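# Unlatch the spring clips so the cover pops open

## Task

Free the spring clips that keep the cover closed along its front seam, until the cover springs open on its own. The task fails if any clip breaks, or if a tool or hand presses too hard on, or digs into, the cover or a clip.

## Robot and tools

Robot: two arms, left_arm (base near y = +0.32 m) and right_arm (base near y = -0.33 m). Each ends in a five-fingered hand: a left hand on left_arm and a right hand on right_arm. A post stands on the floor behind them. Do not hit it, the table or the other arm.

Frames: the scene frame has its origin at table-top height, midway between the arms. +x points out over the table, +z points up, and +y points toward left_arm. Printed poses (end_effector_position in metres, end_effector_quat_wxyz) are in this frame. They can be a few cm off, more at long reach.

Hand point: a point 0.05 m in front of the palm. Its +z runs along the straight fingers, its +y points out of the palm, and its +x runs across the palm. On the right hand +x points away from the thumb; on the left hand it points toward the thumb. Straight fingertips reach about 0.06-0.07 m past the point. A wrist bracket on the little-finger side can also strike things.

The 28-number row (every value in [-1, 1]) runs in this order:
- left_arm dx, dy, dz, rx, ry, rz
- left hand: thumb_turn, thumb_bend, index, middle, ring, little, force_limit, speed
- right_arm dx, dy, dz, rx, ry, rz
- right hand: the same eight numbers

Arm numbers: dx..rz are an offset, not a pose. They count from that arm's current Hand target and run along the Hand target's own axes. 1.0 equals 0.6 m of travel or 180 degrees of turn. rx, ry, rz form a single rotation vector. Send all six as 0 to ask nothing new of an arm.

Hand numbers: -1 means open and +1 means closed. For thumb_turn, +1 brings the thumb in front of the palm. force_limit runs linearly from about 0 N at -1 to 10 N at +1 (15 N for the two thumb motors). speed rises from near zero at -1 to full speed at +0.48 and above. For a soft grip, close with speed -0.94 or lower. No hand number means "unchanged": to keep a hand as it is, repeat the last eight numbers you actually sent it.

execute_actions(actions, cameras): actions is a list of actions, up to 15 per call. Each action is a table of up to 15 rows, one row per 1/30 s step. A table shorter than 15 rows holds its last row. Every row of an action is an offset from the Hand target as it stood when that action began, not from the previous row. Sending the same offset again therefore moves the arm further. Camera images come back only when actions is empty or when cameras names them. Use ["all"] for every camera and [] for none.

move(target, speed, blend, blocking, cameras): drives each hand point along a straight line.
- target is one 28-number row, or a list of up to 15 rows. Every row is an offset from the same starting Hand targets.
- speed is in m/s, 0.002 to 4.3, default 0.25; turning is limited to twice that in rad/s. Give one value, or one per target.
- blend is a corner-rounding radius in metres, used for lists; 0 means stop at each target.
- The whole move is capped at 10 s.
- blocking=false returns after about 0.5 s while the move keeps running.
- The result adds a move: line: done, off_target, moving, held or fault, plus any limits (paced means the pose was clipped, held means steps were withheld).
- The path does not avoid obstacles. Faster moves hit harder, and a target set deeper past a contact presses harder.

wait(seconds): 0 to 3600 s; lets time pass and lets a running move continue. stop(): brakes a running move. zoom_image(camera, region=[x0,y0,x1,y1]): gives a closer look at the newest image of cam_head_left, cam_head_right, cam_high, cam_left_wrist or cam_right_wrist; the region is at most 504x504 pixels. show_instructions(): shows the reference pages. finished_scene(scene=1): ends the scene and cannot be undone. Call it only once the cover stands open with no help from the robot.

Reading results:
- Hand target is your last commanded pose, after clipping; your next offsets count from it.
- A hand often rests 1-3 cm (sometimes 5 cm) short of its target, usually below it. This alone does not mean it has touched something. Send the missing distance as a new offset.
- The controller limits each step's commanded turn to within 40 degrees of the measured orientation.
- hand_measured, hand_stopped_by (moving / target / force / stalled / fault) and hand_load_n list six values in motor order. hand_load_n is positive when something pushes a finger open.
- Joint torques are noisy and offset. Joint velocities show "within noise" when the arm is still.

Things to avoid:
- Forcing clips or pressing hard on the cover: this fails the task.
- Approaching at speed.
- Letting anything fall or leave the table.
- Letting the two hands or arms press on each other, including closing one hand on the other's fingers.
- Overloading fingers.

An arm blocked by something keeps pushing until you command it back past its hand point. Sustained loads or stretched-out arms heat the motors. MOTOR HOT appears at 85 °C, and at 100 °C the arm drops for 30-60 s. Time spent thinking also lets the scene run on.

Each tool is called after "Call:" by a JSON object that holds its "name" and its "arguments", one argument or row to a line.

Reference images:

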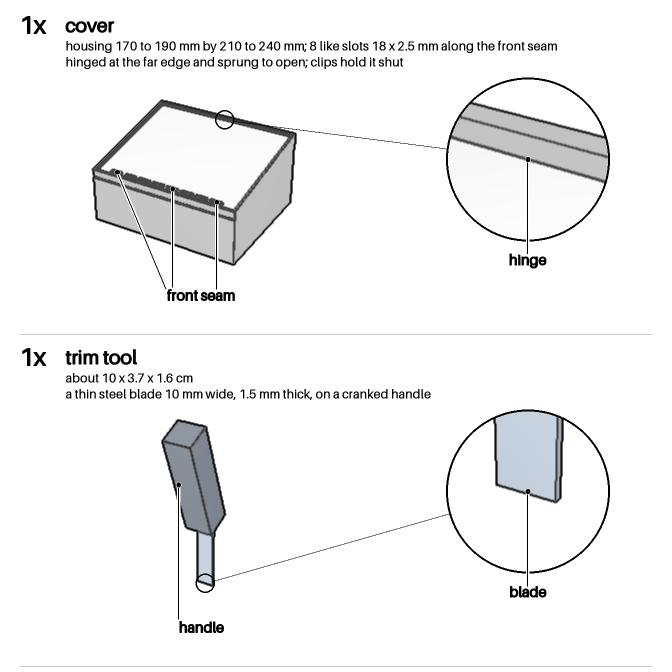

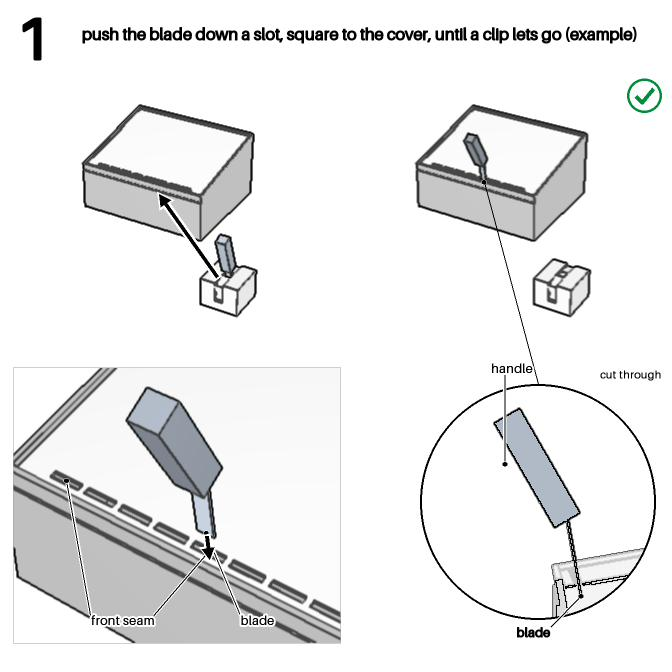

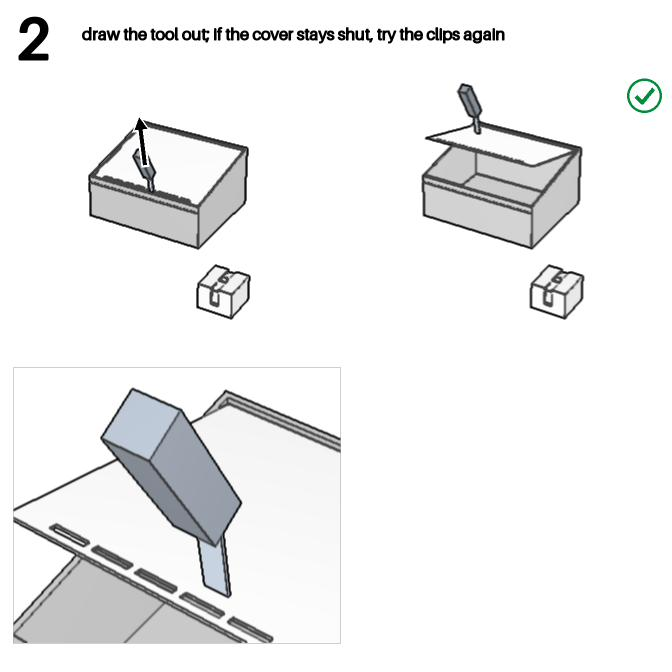

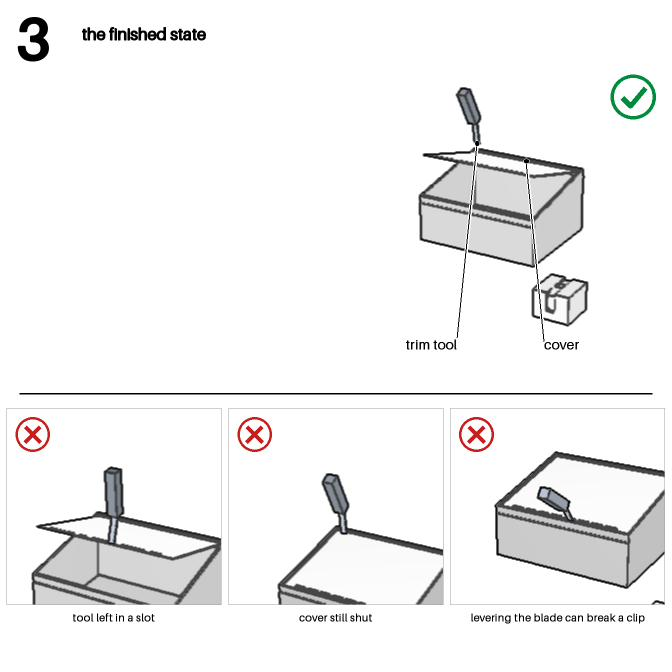

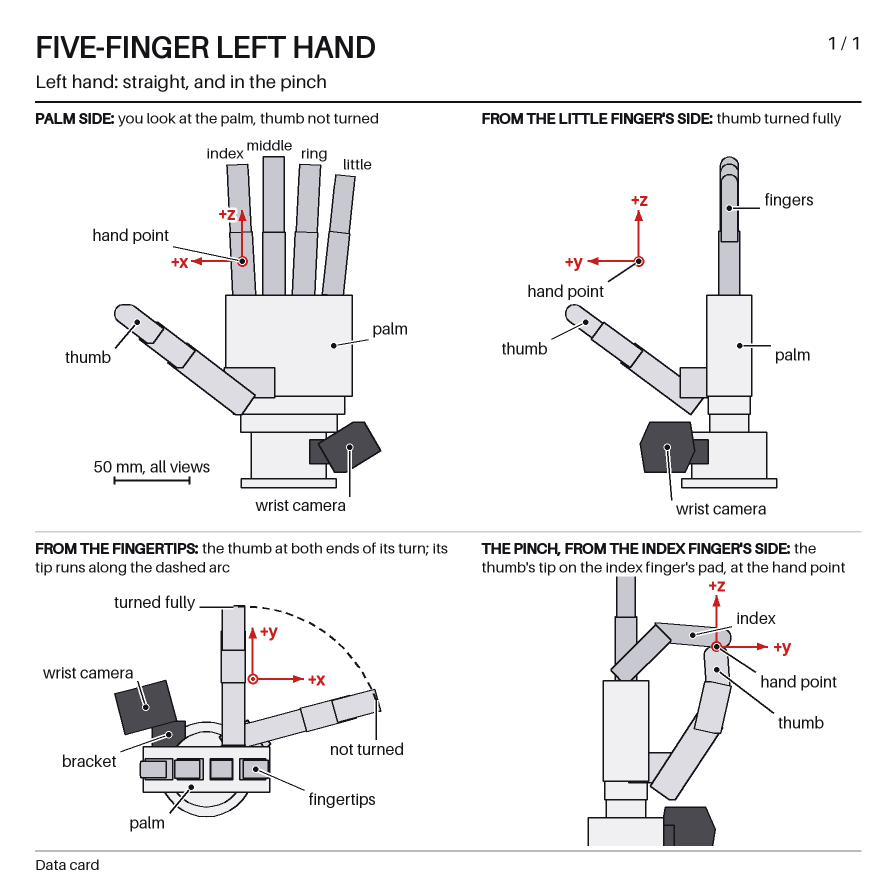

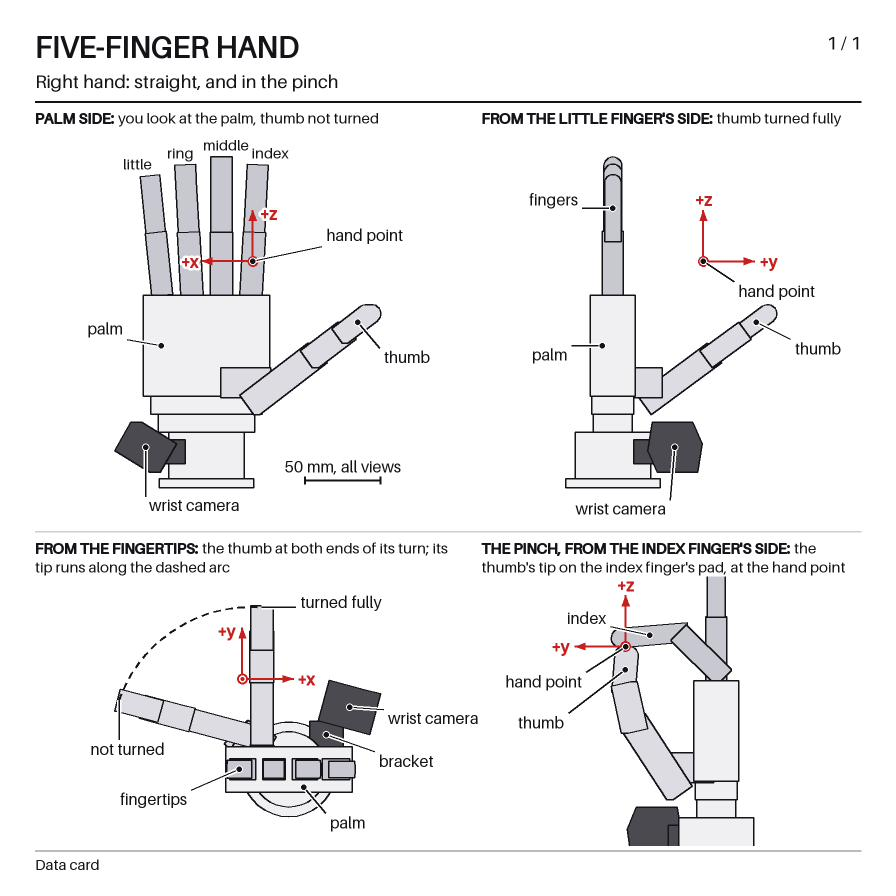

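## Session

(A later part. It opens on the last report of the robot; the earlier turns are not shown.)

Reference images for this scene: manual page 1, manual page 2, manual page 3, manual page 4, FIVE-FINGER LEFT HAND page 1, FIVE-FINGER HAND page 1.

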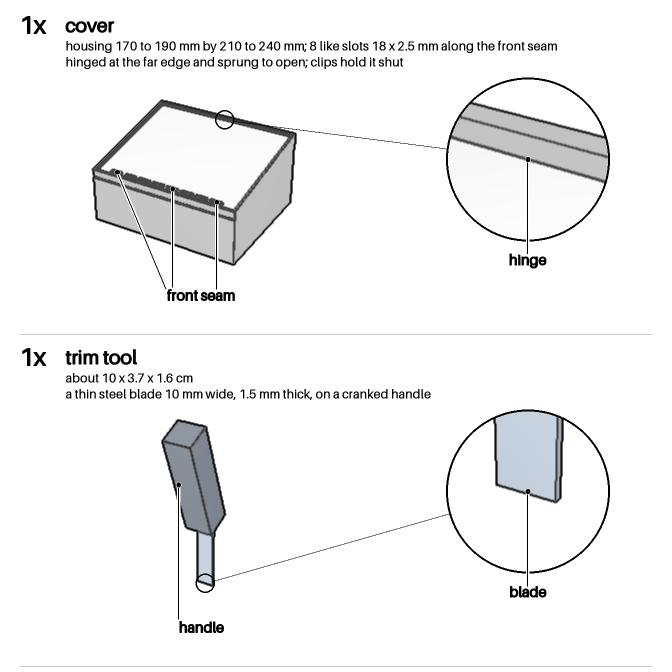

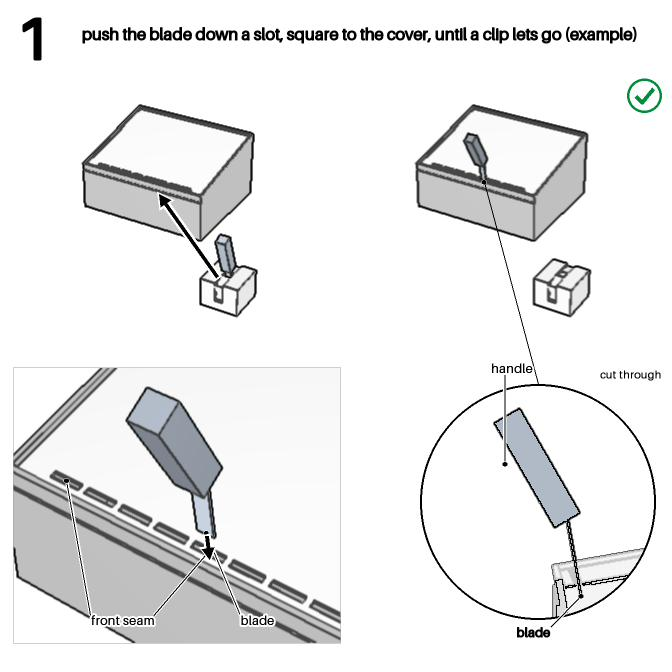

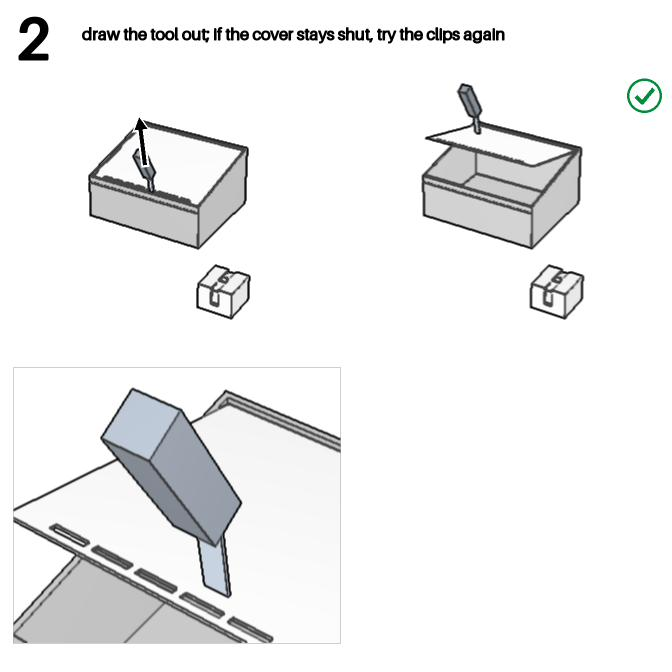

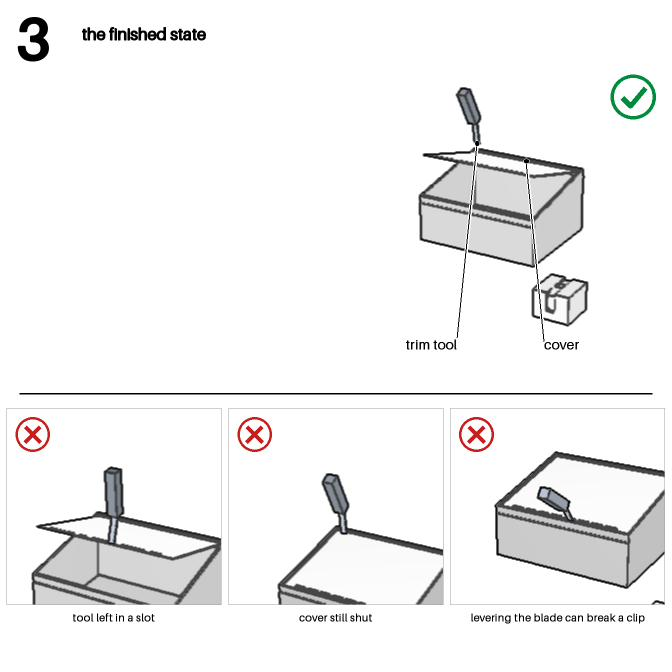

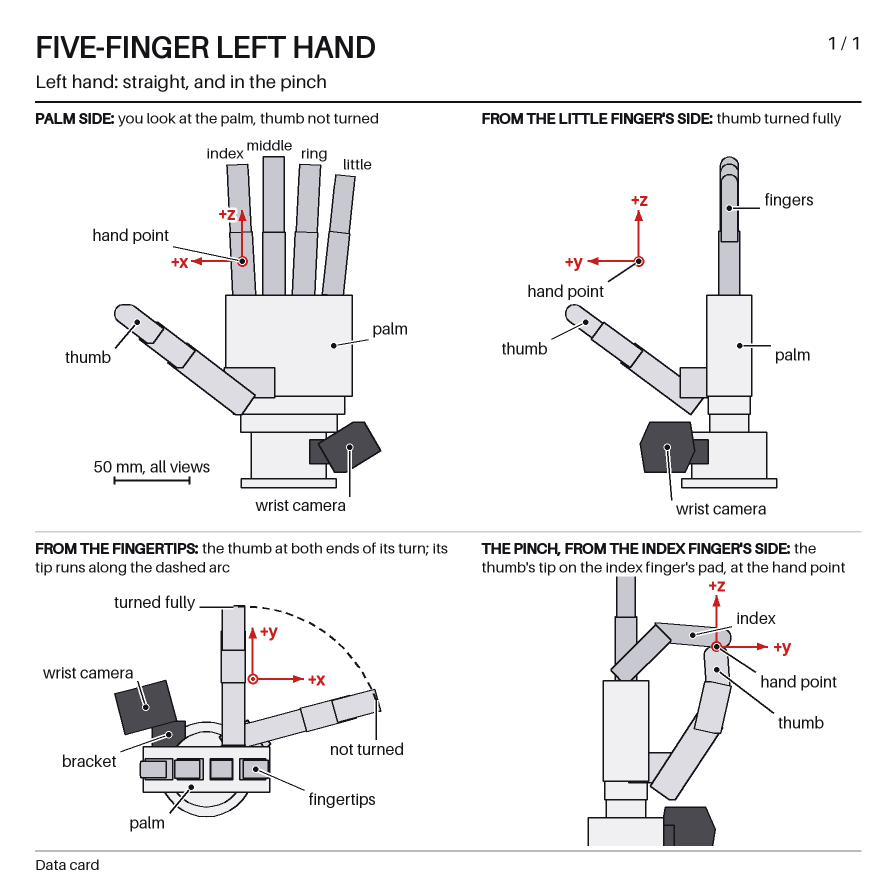

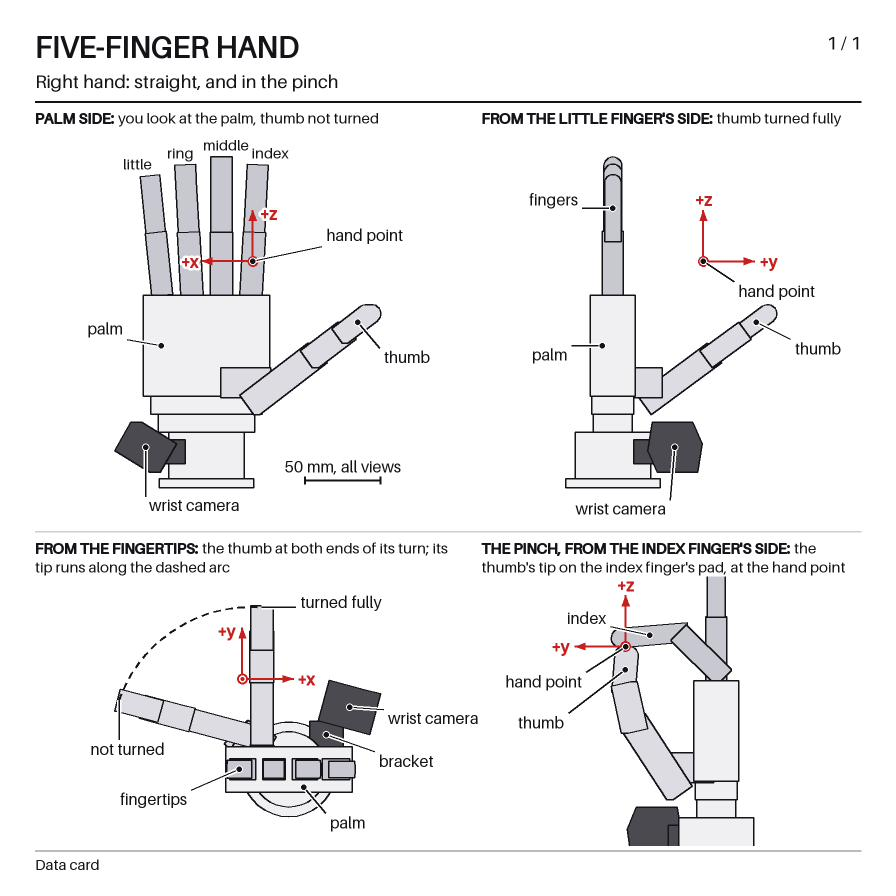

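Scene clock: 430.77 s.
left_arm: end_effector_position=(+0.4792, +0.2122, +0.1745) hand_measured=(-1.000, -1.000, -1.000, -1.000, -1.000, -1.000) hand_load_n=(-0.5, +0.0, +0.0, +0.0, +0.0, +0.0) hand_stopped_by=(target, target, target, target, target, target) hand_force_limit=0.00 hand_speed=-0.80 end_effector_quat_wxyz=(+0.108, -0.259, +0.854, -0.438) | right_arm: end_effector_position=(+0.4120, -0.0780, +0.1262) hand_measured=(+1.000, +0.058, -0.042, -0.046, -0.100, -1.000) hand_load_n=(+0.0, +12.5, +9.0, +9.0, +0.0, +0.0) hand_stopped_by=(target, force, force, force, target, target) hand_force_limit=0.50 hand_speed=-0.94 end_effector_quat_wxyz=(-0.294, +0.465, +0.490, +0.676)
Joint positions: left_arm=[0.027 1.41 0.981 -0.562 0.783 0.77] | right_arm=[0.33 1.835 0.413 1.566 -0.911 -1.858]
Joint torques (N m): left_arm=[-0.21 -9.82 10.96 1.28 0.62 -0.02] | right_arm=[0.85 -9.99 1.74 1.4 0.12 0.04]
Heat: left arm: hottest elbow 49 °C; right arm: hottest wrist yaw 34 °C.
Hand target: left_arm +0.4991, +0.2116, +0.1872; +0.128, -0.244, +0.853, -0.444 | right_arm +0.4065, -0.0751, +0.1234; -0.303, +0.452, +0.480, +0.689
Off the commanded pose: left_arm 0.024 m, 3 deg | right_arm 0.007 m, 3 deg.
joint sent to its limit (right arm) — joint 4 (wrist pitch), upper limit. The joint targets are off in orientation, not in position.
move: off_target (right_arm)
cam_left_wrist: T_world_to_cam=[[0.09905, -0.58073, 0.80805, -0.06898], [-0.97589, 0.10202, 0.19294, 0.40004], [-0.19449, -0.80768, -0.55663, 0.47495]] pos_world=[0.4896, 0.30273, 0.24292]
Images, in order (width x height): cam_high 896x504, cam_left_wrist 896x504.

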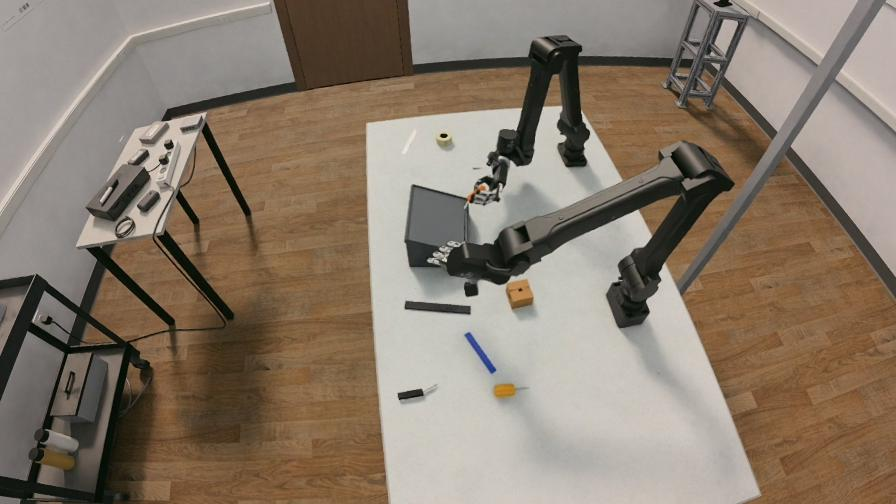

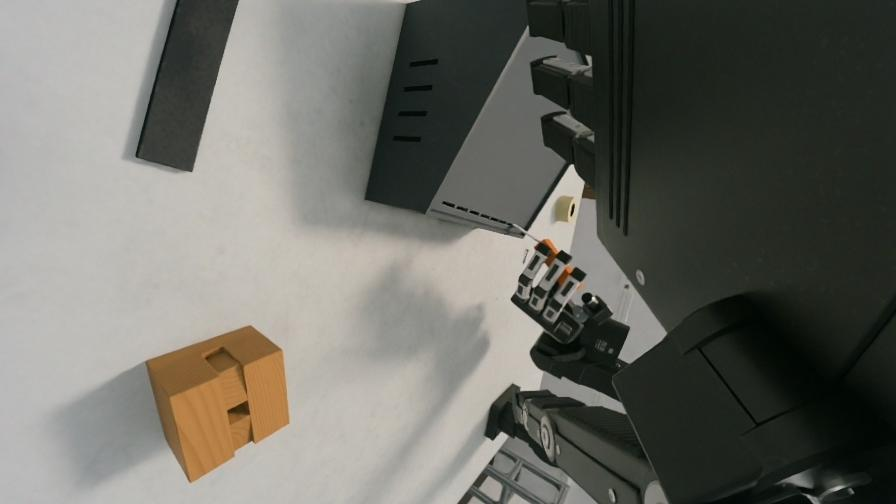

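Call:
{"name": "move", "arguments": {
  "target": [0,0,0,0,0,0,-1,-1,-1,-1,-1,-1,0,-0.8,-0.0002,-0.0029,0.0062,0,0,0,1,0.1,0.35,0.35,-0.1,-1,0.5,-0.94],
  "speed": 0.03,
  "cameras": ["cam_left_wrist", "cam_high"]
}}

Call:
{"name": "zoom_image", "arguments": {
  "camera": "cam_left_wrist",
  "region": [486, 203, 536, 243]
}}

Call:
{"name": "zoom_image", "arguments": {
  "camera": "cam_high",
  "region": [450, 195, 490, 227]
}}

Scene clock: 432.63 s.
left_arm: end_effector_position=(+0.4792, +0.2122, +0.1745) hand_measured=(-1.000, -1.000, -1.000, -1.000, -1.000, -1.000) hand_load_n=(+0.0, +0.0, +0.0, +0.0, +0.0, +0.0) hand_stopped_by=(target, target, target, target, target, target) hand_force_limit=0.00 hand_speed=-0.80 end_effector_quat_wxyz=(+0.108, -0.259, +0.854, -0.438) | right_arm: end_effector_position=(+0.4118, -0.0757, +0.1264) hand_measured=(+1.000, +0.058, -0.042, -0.046, -0.100, -1.000) hand_load_n=(-0.5, +12.5, +8.0, +9.5, +0.0, +0.0) hand_stopped_by=(target, force, force, force, target, target) hand_force_limit=0.50 hand_speed=-0.94 end_effector_quat_wxyz=(-0.293, +0.466, +0.488, +0.677)
Joint positions: left_arm=[0.027 1.41 0.981 -0.562 0.783 0.77] | right_arm=[0.34 1.835 0.413 1.566 -0.898 -1.858]
Joint torques (N m): left_arm=[-0.26 -9.76 10.95 1.26 0.62 -0.02] | right_arm=[1.08 -9.76 1.95 1.42 0.07 0.02]
Heat: left arm: hottest elbow 49 °C; right arm: hottest wrist yaw 34 °C.
Hand target: left_arm +0.4991, +0.2116, +0.1872; +0.128, -0.244, +0.853, -0.444 | right_arm +0.4063, -0.0709, +0.1231; -0.303, +0.452, +0.480, +0.689
Off the commanded pose: left_arm 0.024 m, 3 deg | right_arm 0.008 m, 3 deg.
joint sent to its limit (right arm) — joint 4 (wrist pitch), upper limit. The joint targets are off in orientation, not in position.
move: off_target (right_arm)
cam_left_wrist: T_world_to_cam=[[0.09905, -0.58073, 0.80805, -0.06898], [-0.97589, 0.10202, 0.19294, 0.40004], [-0.19449, -0.80768, -0.55663, 0.47495]] pos_world=[0.4896, 0.30273, 0.24292]
Images, in order (width x height): cam_high 896x504, cam_left_wrist 896x504.

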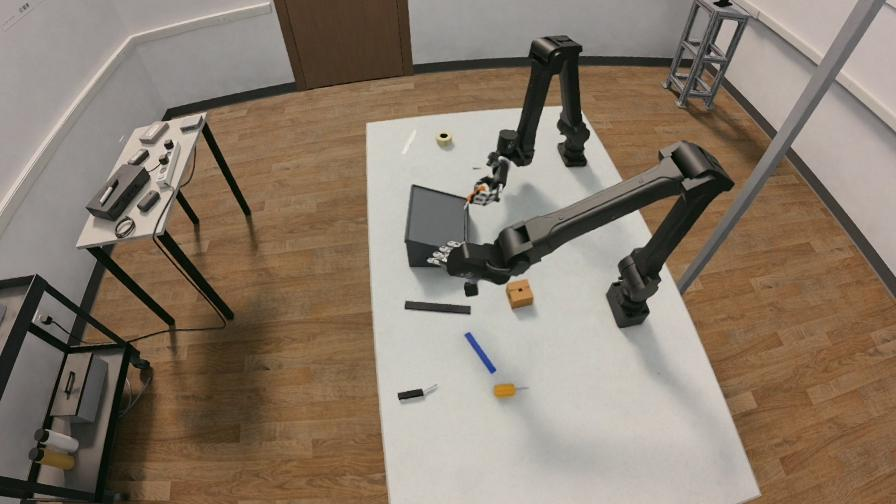

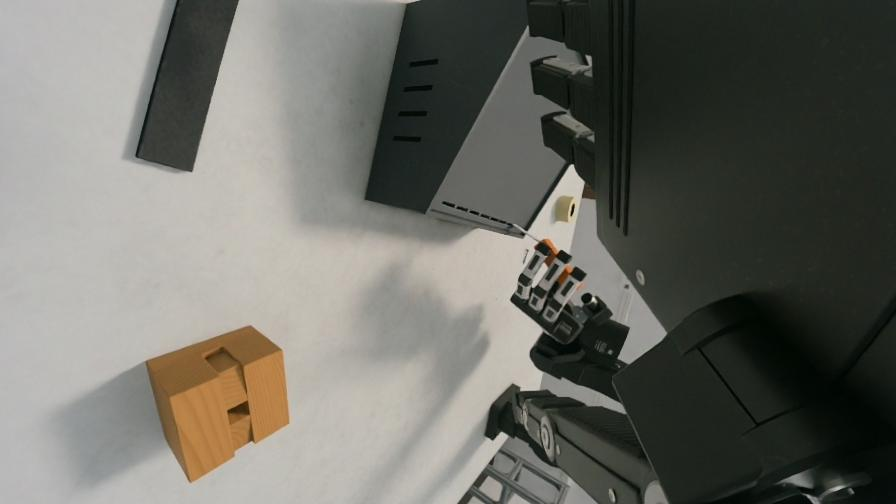

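Scaled by 10.080 from the camera's image (finer frame: 1280x720).

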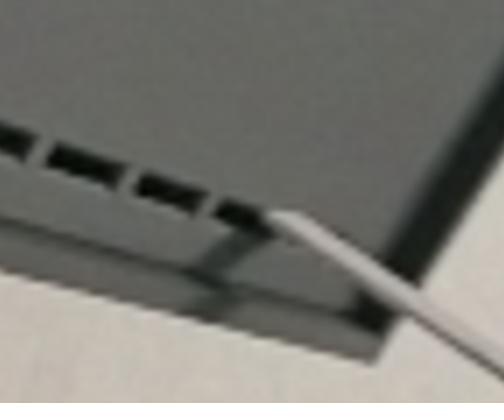

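Scaled by 12.600 from the camera's image (finer frame: 1280x720).

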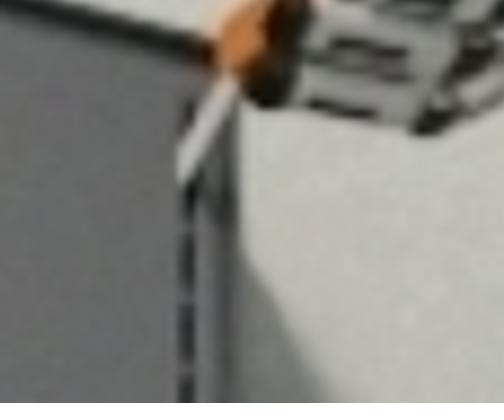

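Call:
{"name": "wait", "arguments": {
  "seconds": 0.3,
  "cameras": ["cam_left_wrist", "cam_high"]
}}

Call:
{"name": "zoom_image", "arguments": {
  "camera": "cam_left_wrist",
  "region": [486, 203, 536, 243]
}}

Call:
{"name": "zoom_image", "arguments": {
  "camera": "cam_high",
  "region": [450, 195, 490, 227]
}}

Scene clock: 434.63 s.
left_arm: end_effector_position=(+0.4792, +0.2122, +0.1745) hand_measured=(-1.000, -1.000, -1.000, -1.000, -1.000, -1.000) hand_load_n=(+0.0, +0.0, +0.0, +0.0, +0.0, +0.0) hand_stopped_by=(target, target, target, target, target, target) hand_force_limit=0.00 hand_speed=-0.80 end_effector_quat_wxyz=(+0.108, -0.259, +0.854, -0.438) | right_arm: end_effector_position=(+0.4118, -0.0757, +0.1264) hand_measured=(+1.000, +0.058, -0.042, -0.046, -0.100, -1.000) hand_load_n=(+0.0, +12.5, +8.0, +10.0, +0.0, +0.0) hand_stopped_by=(target, force, force, force, target, target) hand_force_limit=0.50 hand_speed=-0.94 end_effector_quat_wxyz=(-0.293, +0.466, +0.488, +0.677)
Joint positions: left_arm=[0.027 1.41 0.981 -0.562 0.783 0.77] | right_arm=[0.34 1.835 0.413 1.566 -0.898 -1.858]
Joint torques (N m): left_arm=[-0.32 -9.76 10.95 1.26 0.62 -0.02] | right_arm=[1.14 -9.76 1.96 1.43 0.07 0.02]
Heat: left arm: hottest elbow 49 °C; right arm: hottest wrist yaw 34 °C.
Hand target: left_arm +0.4991, +0.2116, +0.1872; +0.128, -0.244, +0.853, -0.444 | right_arm +0.4063, -0.0709, +0.1231; -0.303, +0.452, +0.480, +0.689
Off the commanded pose: left_arm 0.024 m, 3 deg | right_arm 0.008 m, 3 deg.
wait: 0.30 s; at rest from the start
cam_left_wrist: T_world_to_cam=[[0.09905, -0.58073, 0.80805, -0.06898], [-0.97589, 0.10202, 0.19294, 0.40004], [-0.19449, -0.80768, -0.55663, 0.47495]] pos_world=[0.4896, 0.30273, 0.24292]
Images, in order (width x height): cam_high 896x504, cam_left_wrist 896x504.

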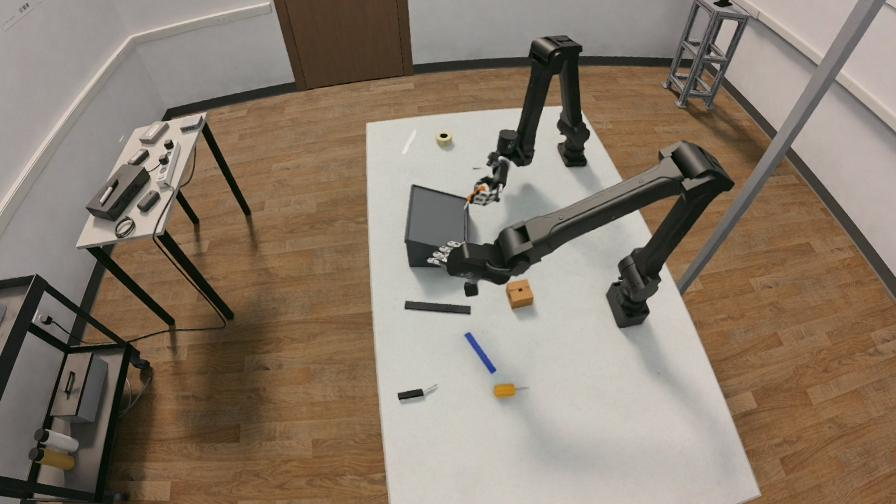

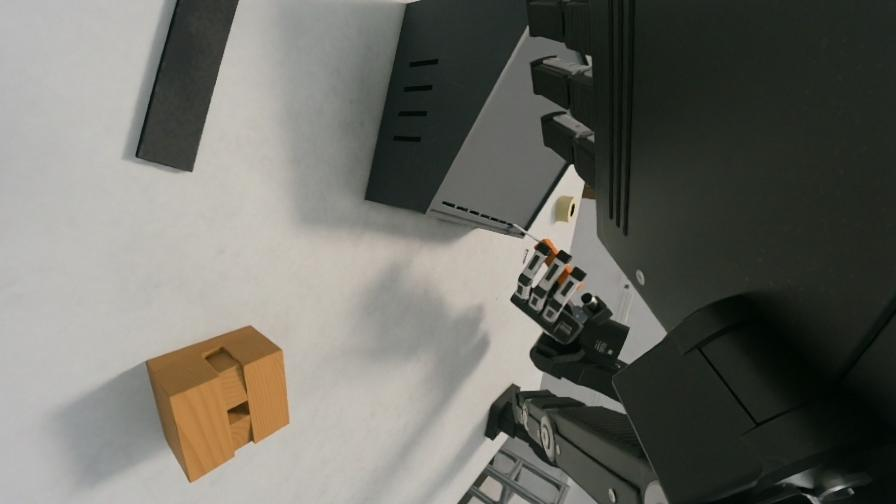

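Scaled by 10.080 from the camera's image (finer frame: 1280x720).

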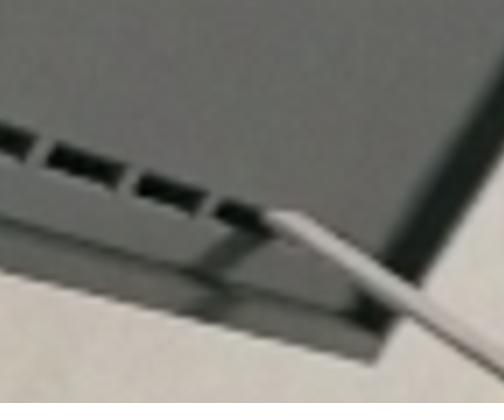

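Scaled by 12.600 from the camera's image (finer frame: 1280x720).

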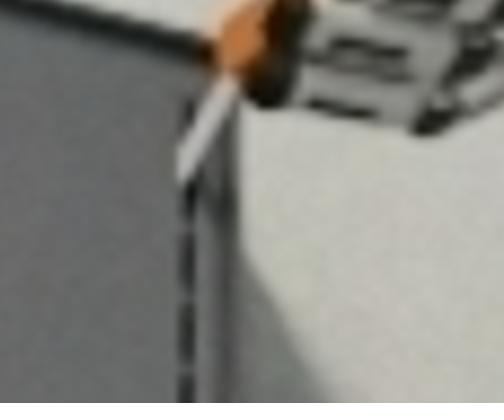

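Call:
{"name": "wait", "arguments": {
  "seconds": 0,
  "cameras": ["cam_head_left", "cam_head_right", "cam_right_wrist"]
}}

Scene clock: 436.20 s.
left_arm: end_effector_position=(+0.4792, +0.2122, +0.1745) hand_measured=(-1.000, -1.000, -1.000, -1.000, -1.000, -1.000) hand_load_n=(+0.0, +0.0, +0.0, +0.0, +0.0, +0.0) hand_stopped_by=(target, target, target, target, target, target) hand_force_limit=0.00 hand_speed=-0.80 end_effector_quat_wxyz=(+0.108, -0.259, +0.854, -0.438) | right_arm: end_effector_position=(+0.4118, -0.0757, +0.1264) hand_measured=(+1.000, +0.058, -0.042, -0.046, -0.100, -1.000) hand_load_n=(+0.0, +12.5, +8.0, +9.5, +0.0, +0.0) hand_stopped_by=(target, force, force, force, target, target) hand_force_limit=0.50 hand_speed=-0.94 end_effector_quat_wxyz=(-0.293, +0.466, +0.488, +0.677)
Joint positions: left_arm=[0.027 1.41 0.981 -0.562 0.783 0.77] | right_arm=[0.34 1.835 0.413 1.566 -0.898 -1.858]
Joint torques (N m): left_arm=[-0.26 -9.76 10.96 1.28 0.61 -0.02] | right_arm=[1.03 -9.7 1.98 1.42 0.06 0.02]
Heat: left arm: hottest elbow 49 °C; right arm: hottest wrist yaw 34 °C.
Hand target: left_arm +0.4991, +0.2116, +0.1872; +0.128, -0.244, +0.853, -0.444 | right_arm +0.4063, -0.0709, +0.1231; -0.303, +0.452, +0.480, +0.689
Off the commanded pose: left_arm 0.024 m, 3 deg | right_arm 0.008 m, 3 deg.
cam_right_wrist: T_world_to_cam=[[0.7374, -0.35285, 0.57597, -0.40423], [0.21818, -0.68257, -0.69749, -0.07232], [0.63925, 0.63999, -0.42634, -0.04799]] pos_world=[0.34453, -0.16129, 0.16192]

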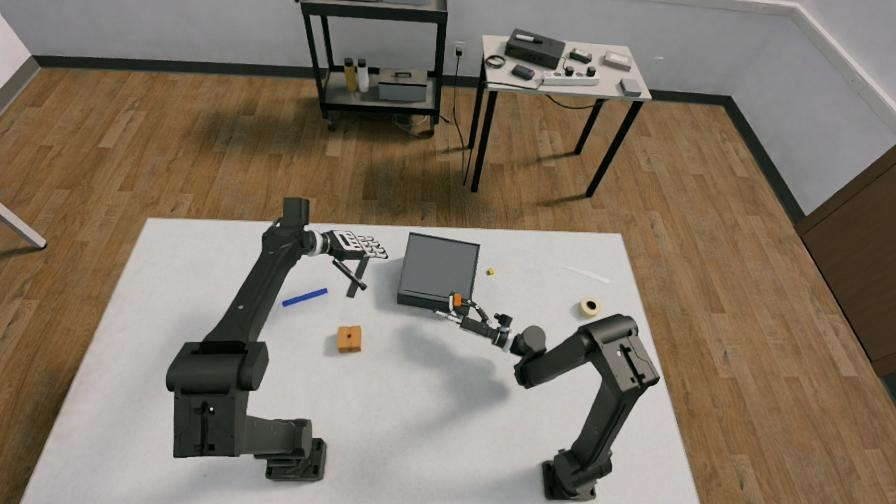

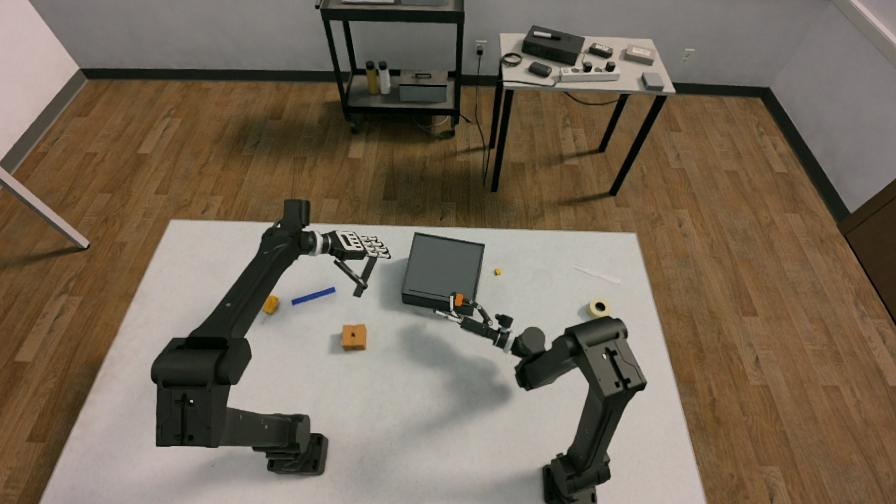

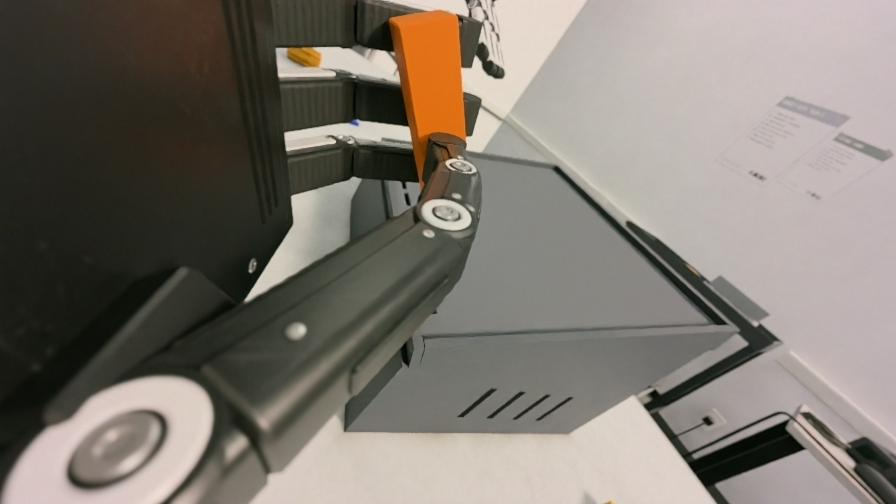

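Call:
{"name": "zoom_image", "arguments": {
  "camera": "cam_right_wrist",
  "region": [370, 130, 490, 230]
}}

Call:
{"name": "zoom_image", "arguments": {
  "camera": "cam_head_right",
  "region": [430, 280, 490, 330]
}}

Scaled by 4.200 from the camera's image (finer frame: 1280x720).

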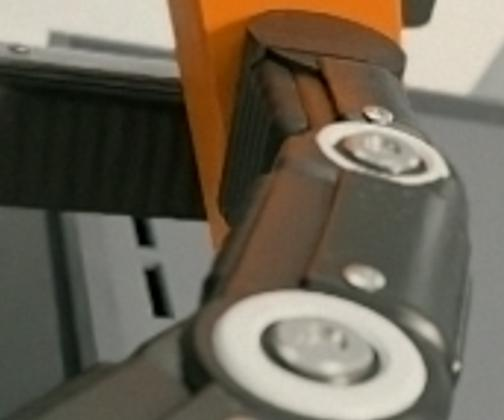

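Scaled by 8.400 from the camera's image (finer frame: 1280x720).

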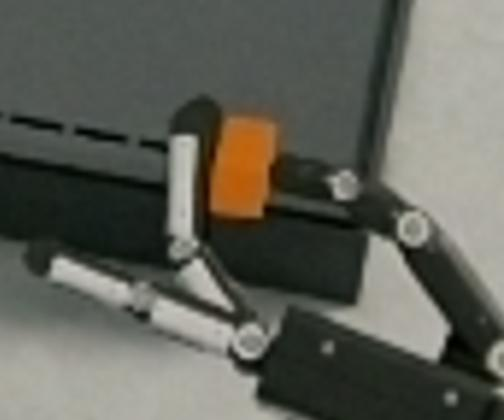

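Call:
{"name": "move", "arguments": {
  "target": [0,0,0,0,0,0,-1,-1,-1,-1,-1,-1,0,-0.8,0.0015,-0.0045,0.0046,0,0,0,1,0.1,0.35,0.35,-0.1,-1,0.5,-0.94],
  "speed": 0.03,
  "cameras": ["cam_left_wrist", "cam_high"]
}}

Call:
{"name": "zoom_image", "arguments": {
  "camera": "cam_left_wrist",
  "region": [486, 203, 536, 243]
}}

Call:
{"name": "zoom_image", "arguments": {
  "camera": "cam_high",
  "region": [450, 195, 490, 227]
}}

Scene clock: 438.17 s.
left_arm: end_effector_position=(+0.4792, +0.2122, +0.1745) hand_measured=(-1.000, -1.000, -1.000, -1.000, -1.000, -1.000) hand_load_n=(+0.0, +0.0, +0.0, +0.0, +0.0, +0.0) hand_stopped_by=(target, target, target, target, target, target) hand_force_limit=0.00 hand_speed=-0.80 end_effector_quat_wxyz=(+0.108, -0.259, +0.854, -0.438) | right_arm: end_effector_position=(+0.4098, -0.0722, +0.1259) hand_measured=(+1.000, +0.058, -0.042, -0.046, -0.100, -1.000) hand_load_n=(+0.0, +12.5, +8.5, +9.5, +0.0, +0.0) hand_stopped_by=(target, force, force, force, target, target) hand_force_limit=0.50 hand_speed=-0.94 end_effector_quat_wxyz=(-0.294, +0.467, +0.487, +0.677)
Joint positions: left_arm=[0.027 1.41 0.981 -0.562 0.783 0.77] | right_arm=[0.353 1.835 0.411 1.566 -0.885 -1.858]
Joint torques (N m): left_arm=[-0.32 -9.82 10.95 1.31 0.61 -0.02] | right_arm=[1.08 -9.7 1.99 1.43 0.04 0.01]
Heat: left arm: hottest elbow 49 °C; right arm: hottest wrist yaw 34 °C.
Hand target: left_arm +0.4991, +0.2116, +0.1872; +0.128, -0.244, +0.853, -0.444 | right_arm +0.4046, -0.0673, +0.1233; -0.303, +0.452, +0.480, +0.689
Off the commanded pose: left_arm 0.024 m, 3 deg | right_arm 0.008 m, 3 deg.
joint sent to its limit (right arm) — joint 4 (wrist pitch), upper limit. The joint targets are off in orientation, not in position.
move: off_target (right_arm)
cam_left_wrist: T_world_to_cam=[[0.09905, -0.58073, 0.80805, -0.06898], [-0.97589, 0.10202, 0.19294, 0.40004], [-0.19449, -0.80768, -0.55663, 0.47495]] pos_world=[0.4896, 0.30273, 0.24292]
Images, in order (width x height): cam_high 896x504, cam_left_wrist 896x504.

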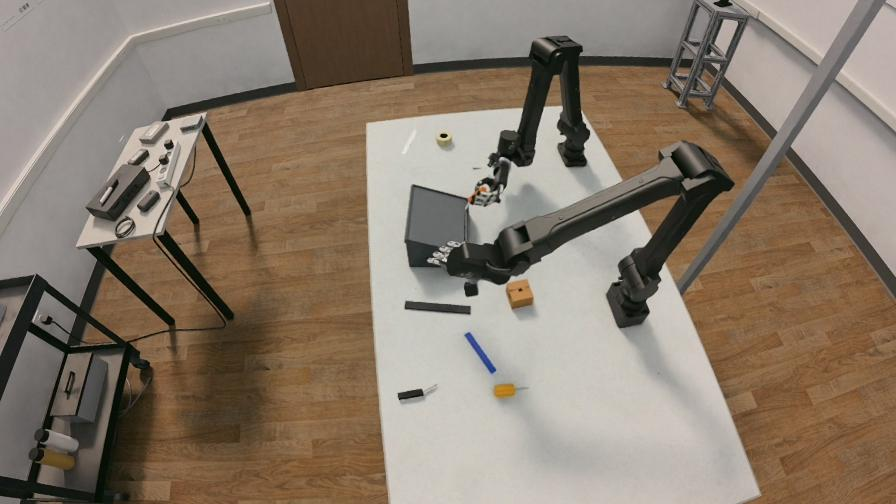

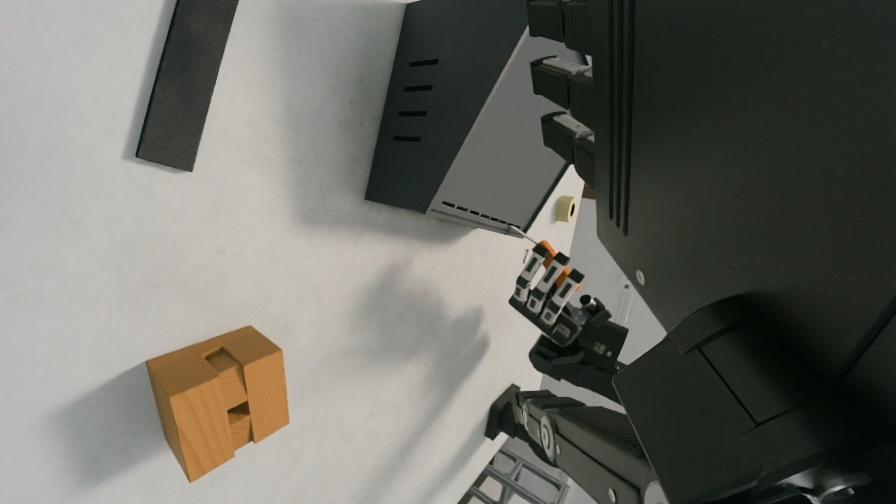

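Scaled by 10.080 from the camera's image (finer frame: 1280x720).

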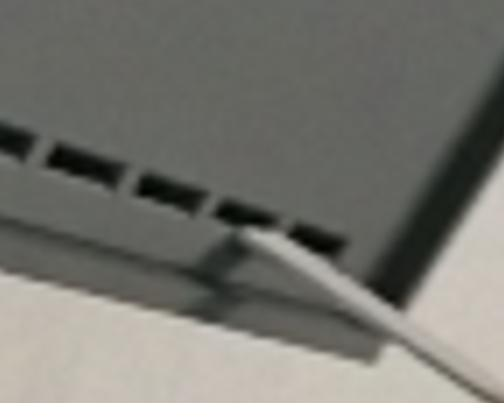

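Scaled by 12.600 from the camera's image (finer frame: 1280x720).

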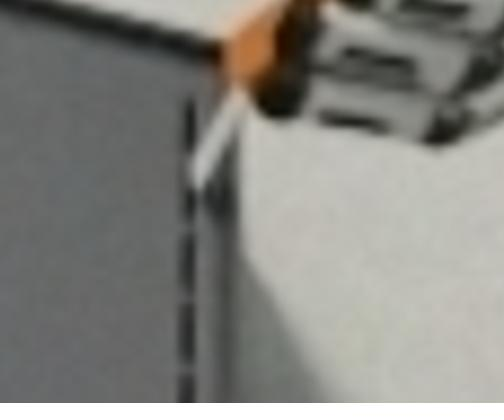

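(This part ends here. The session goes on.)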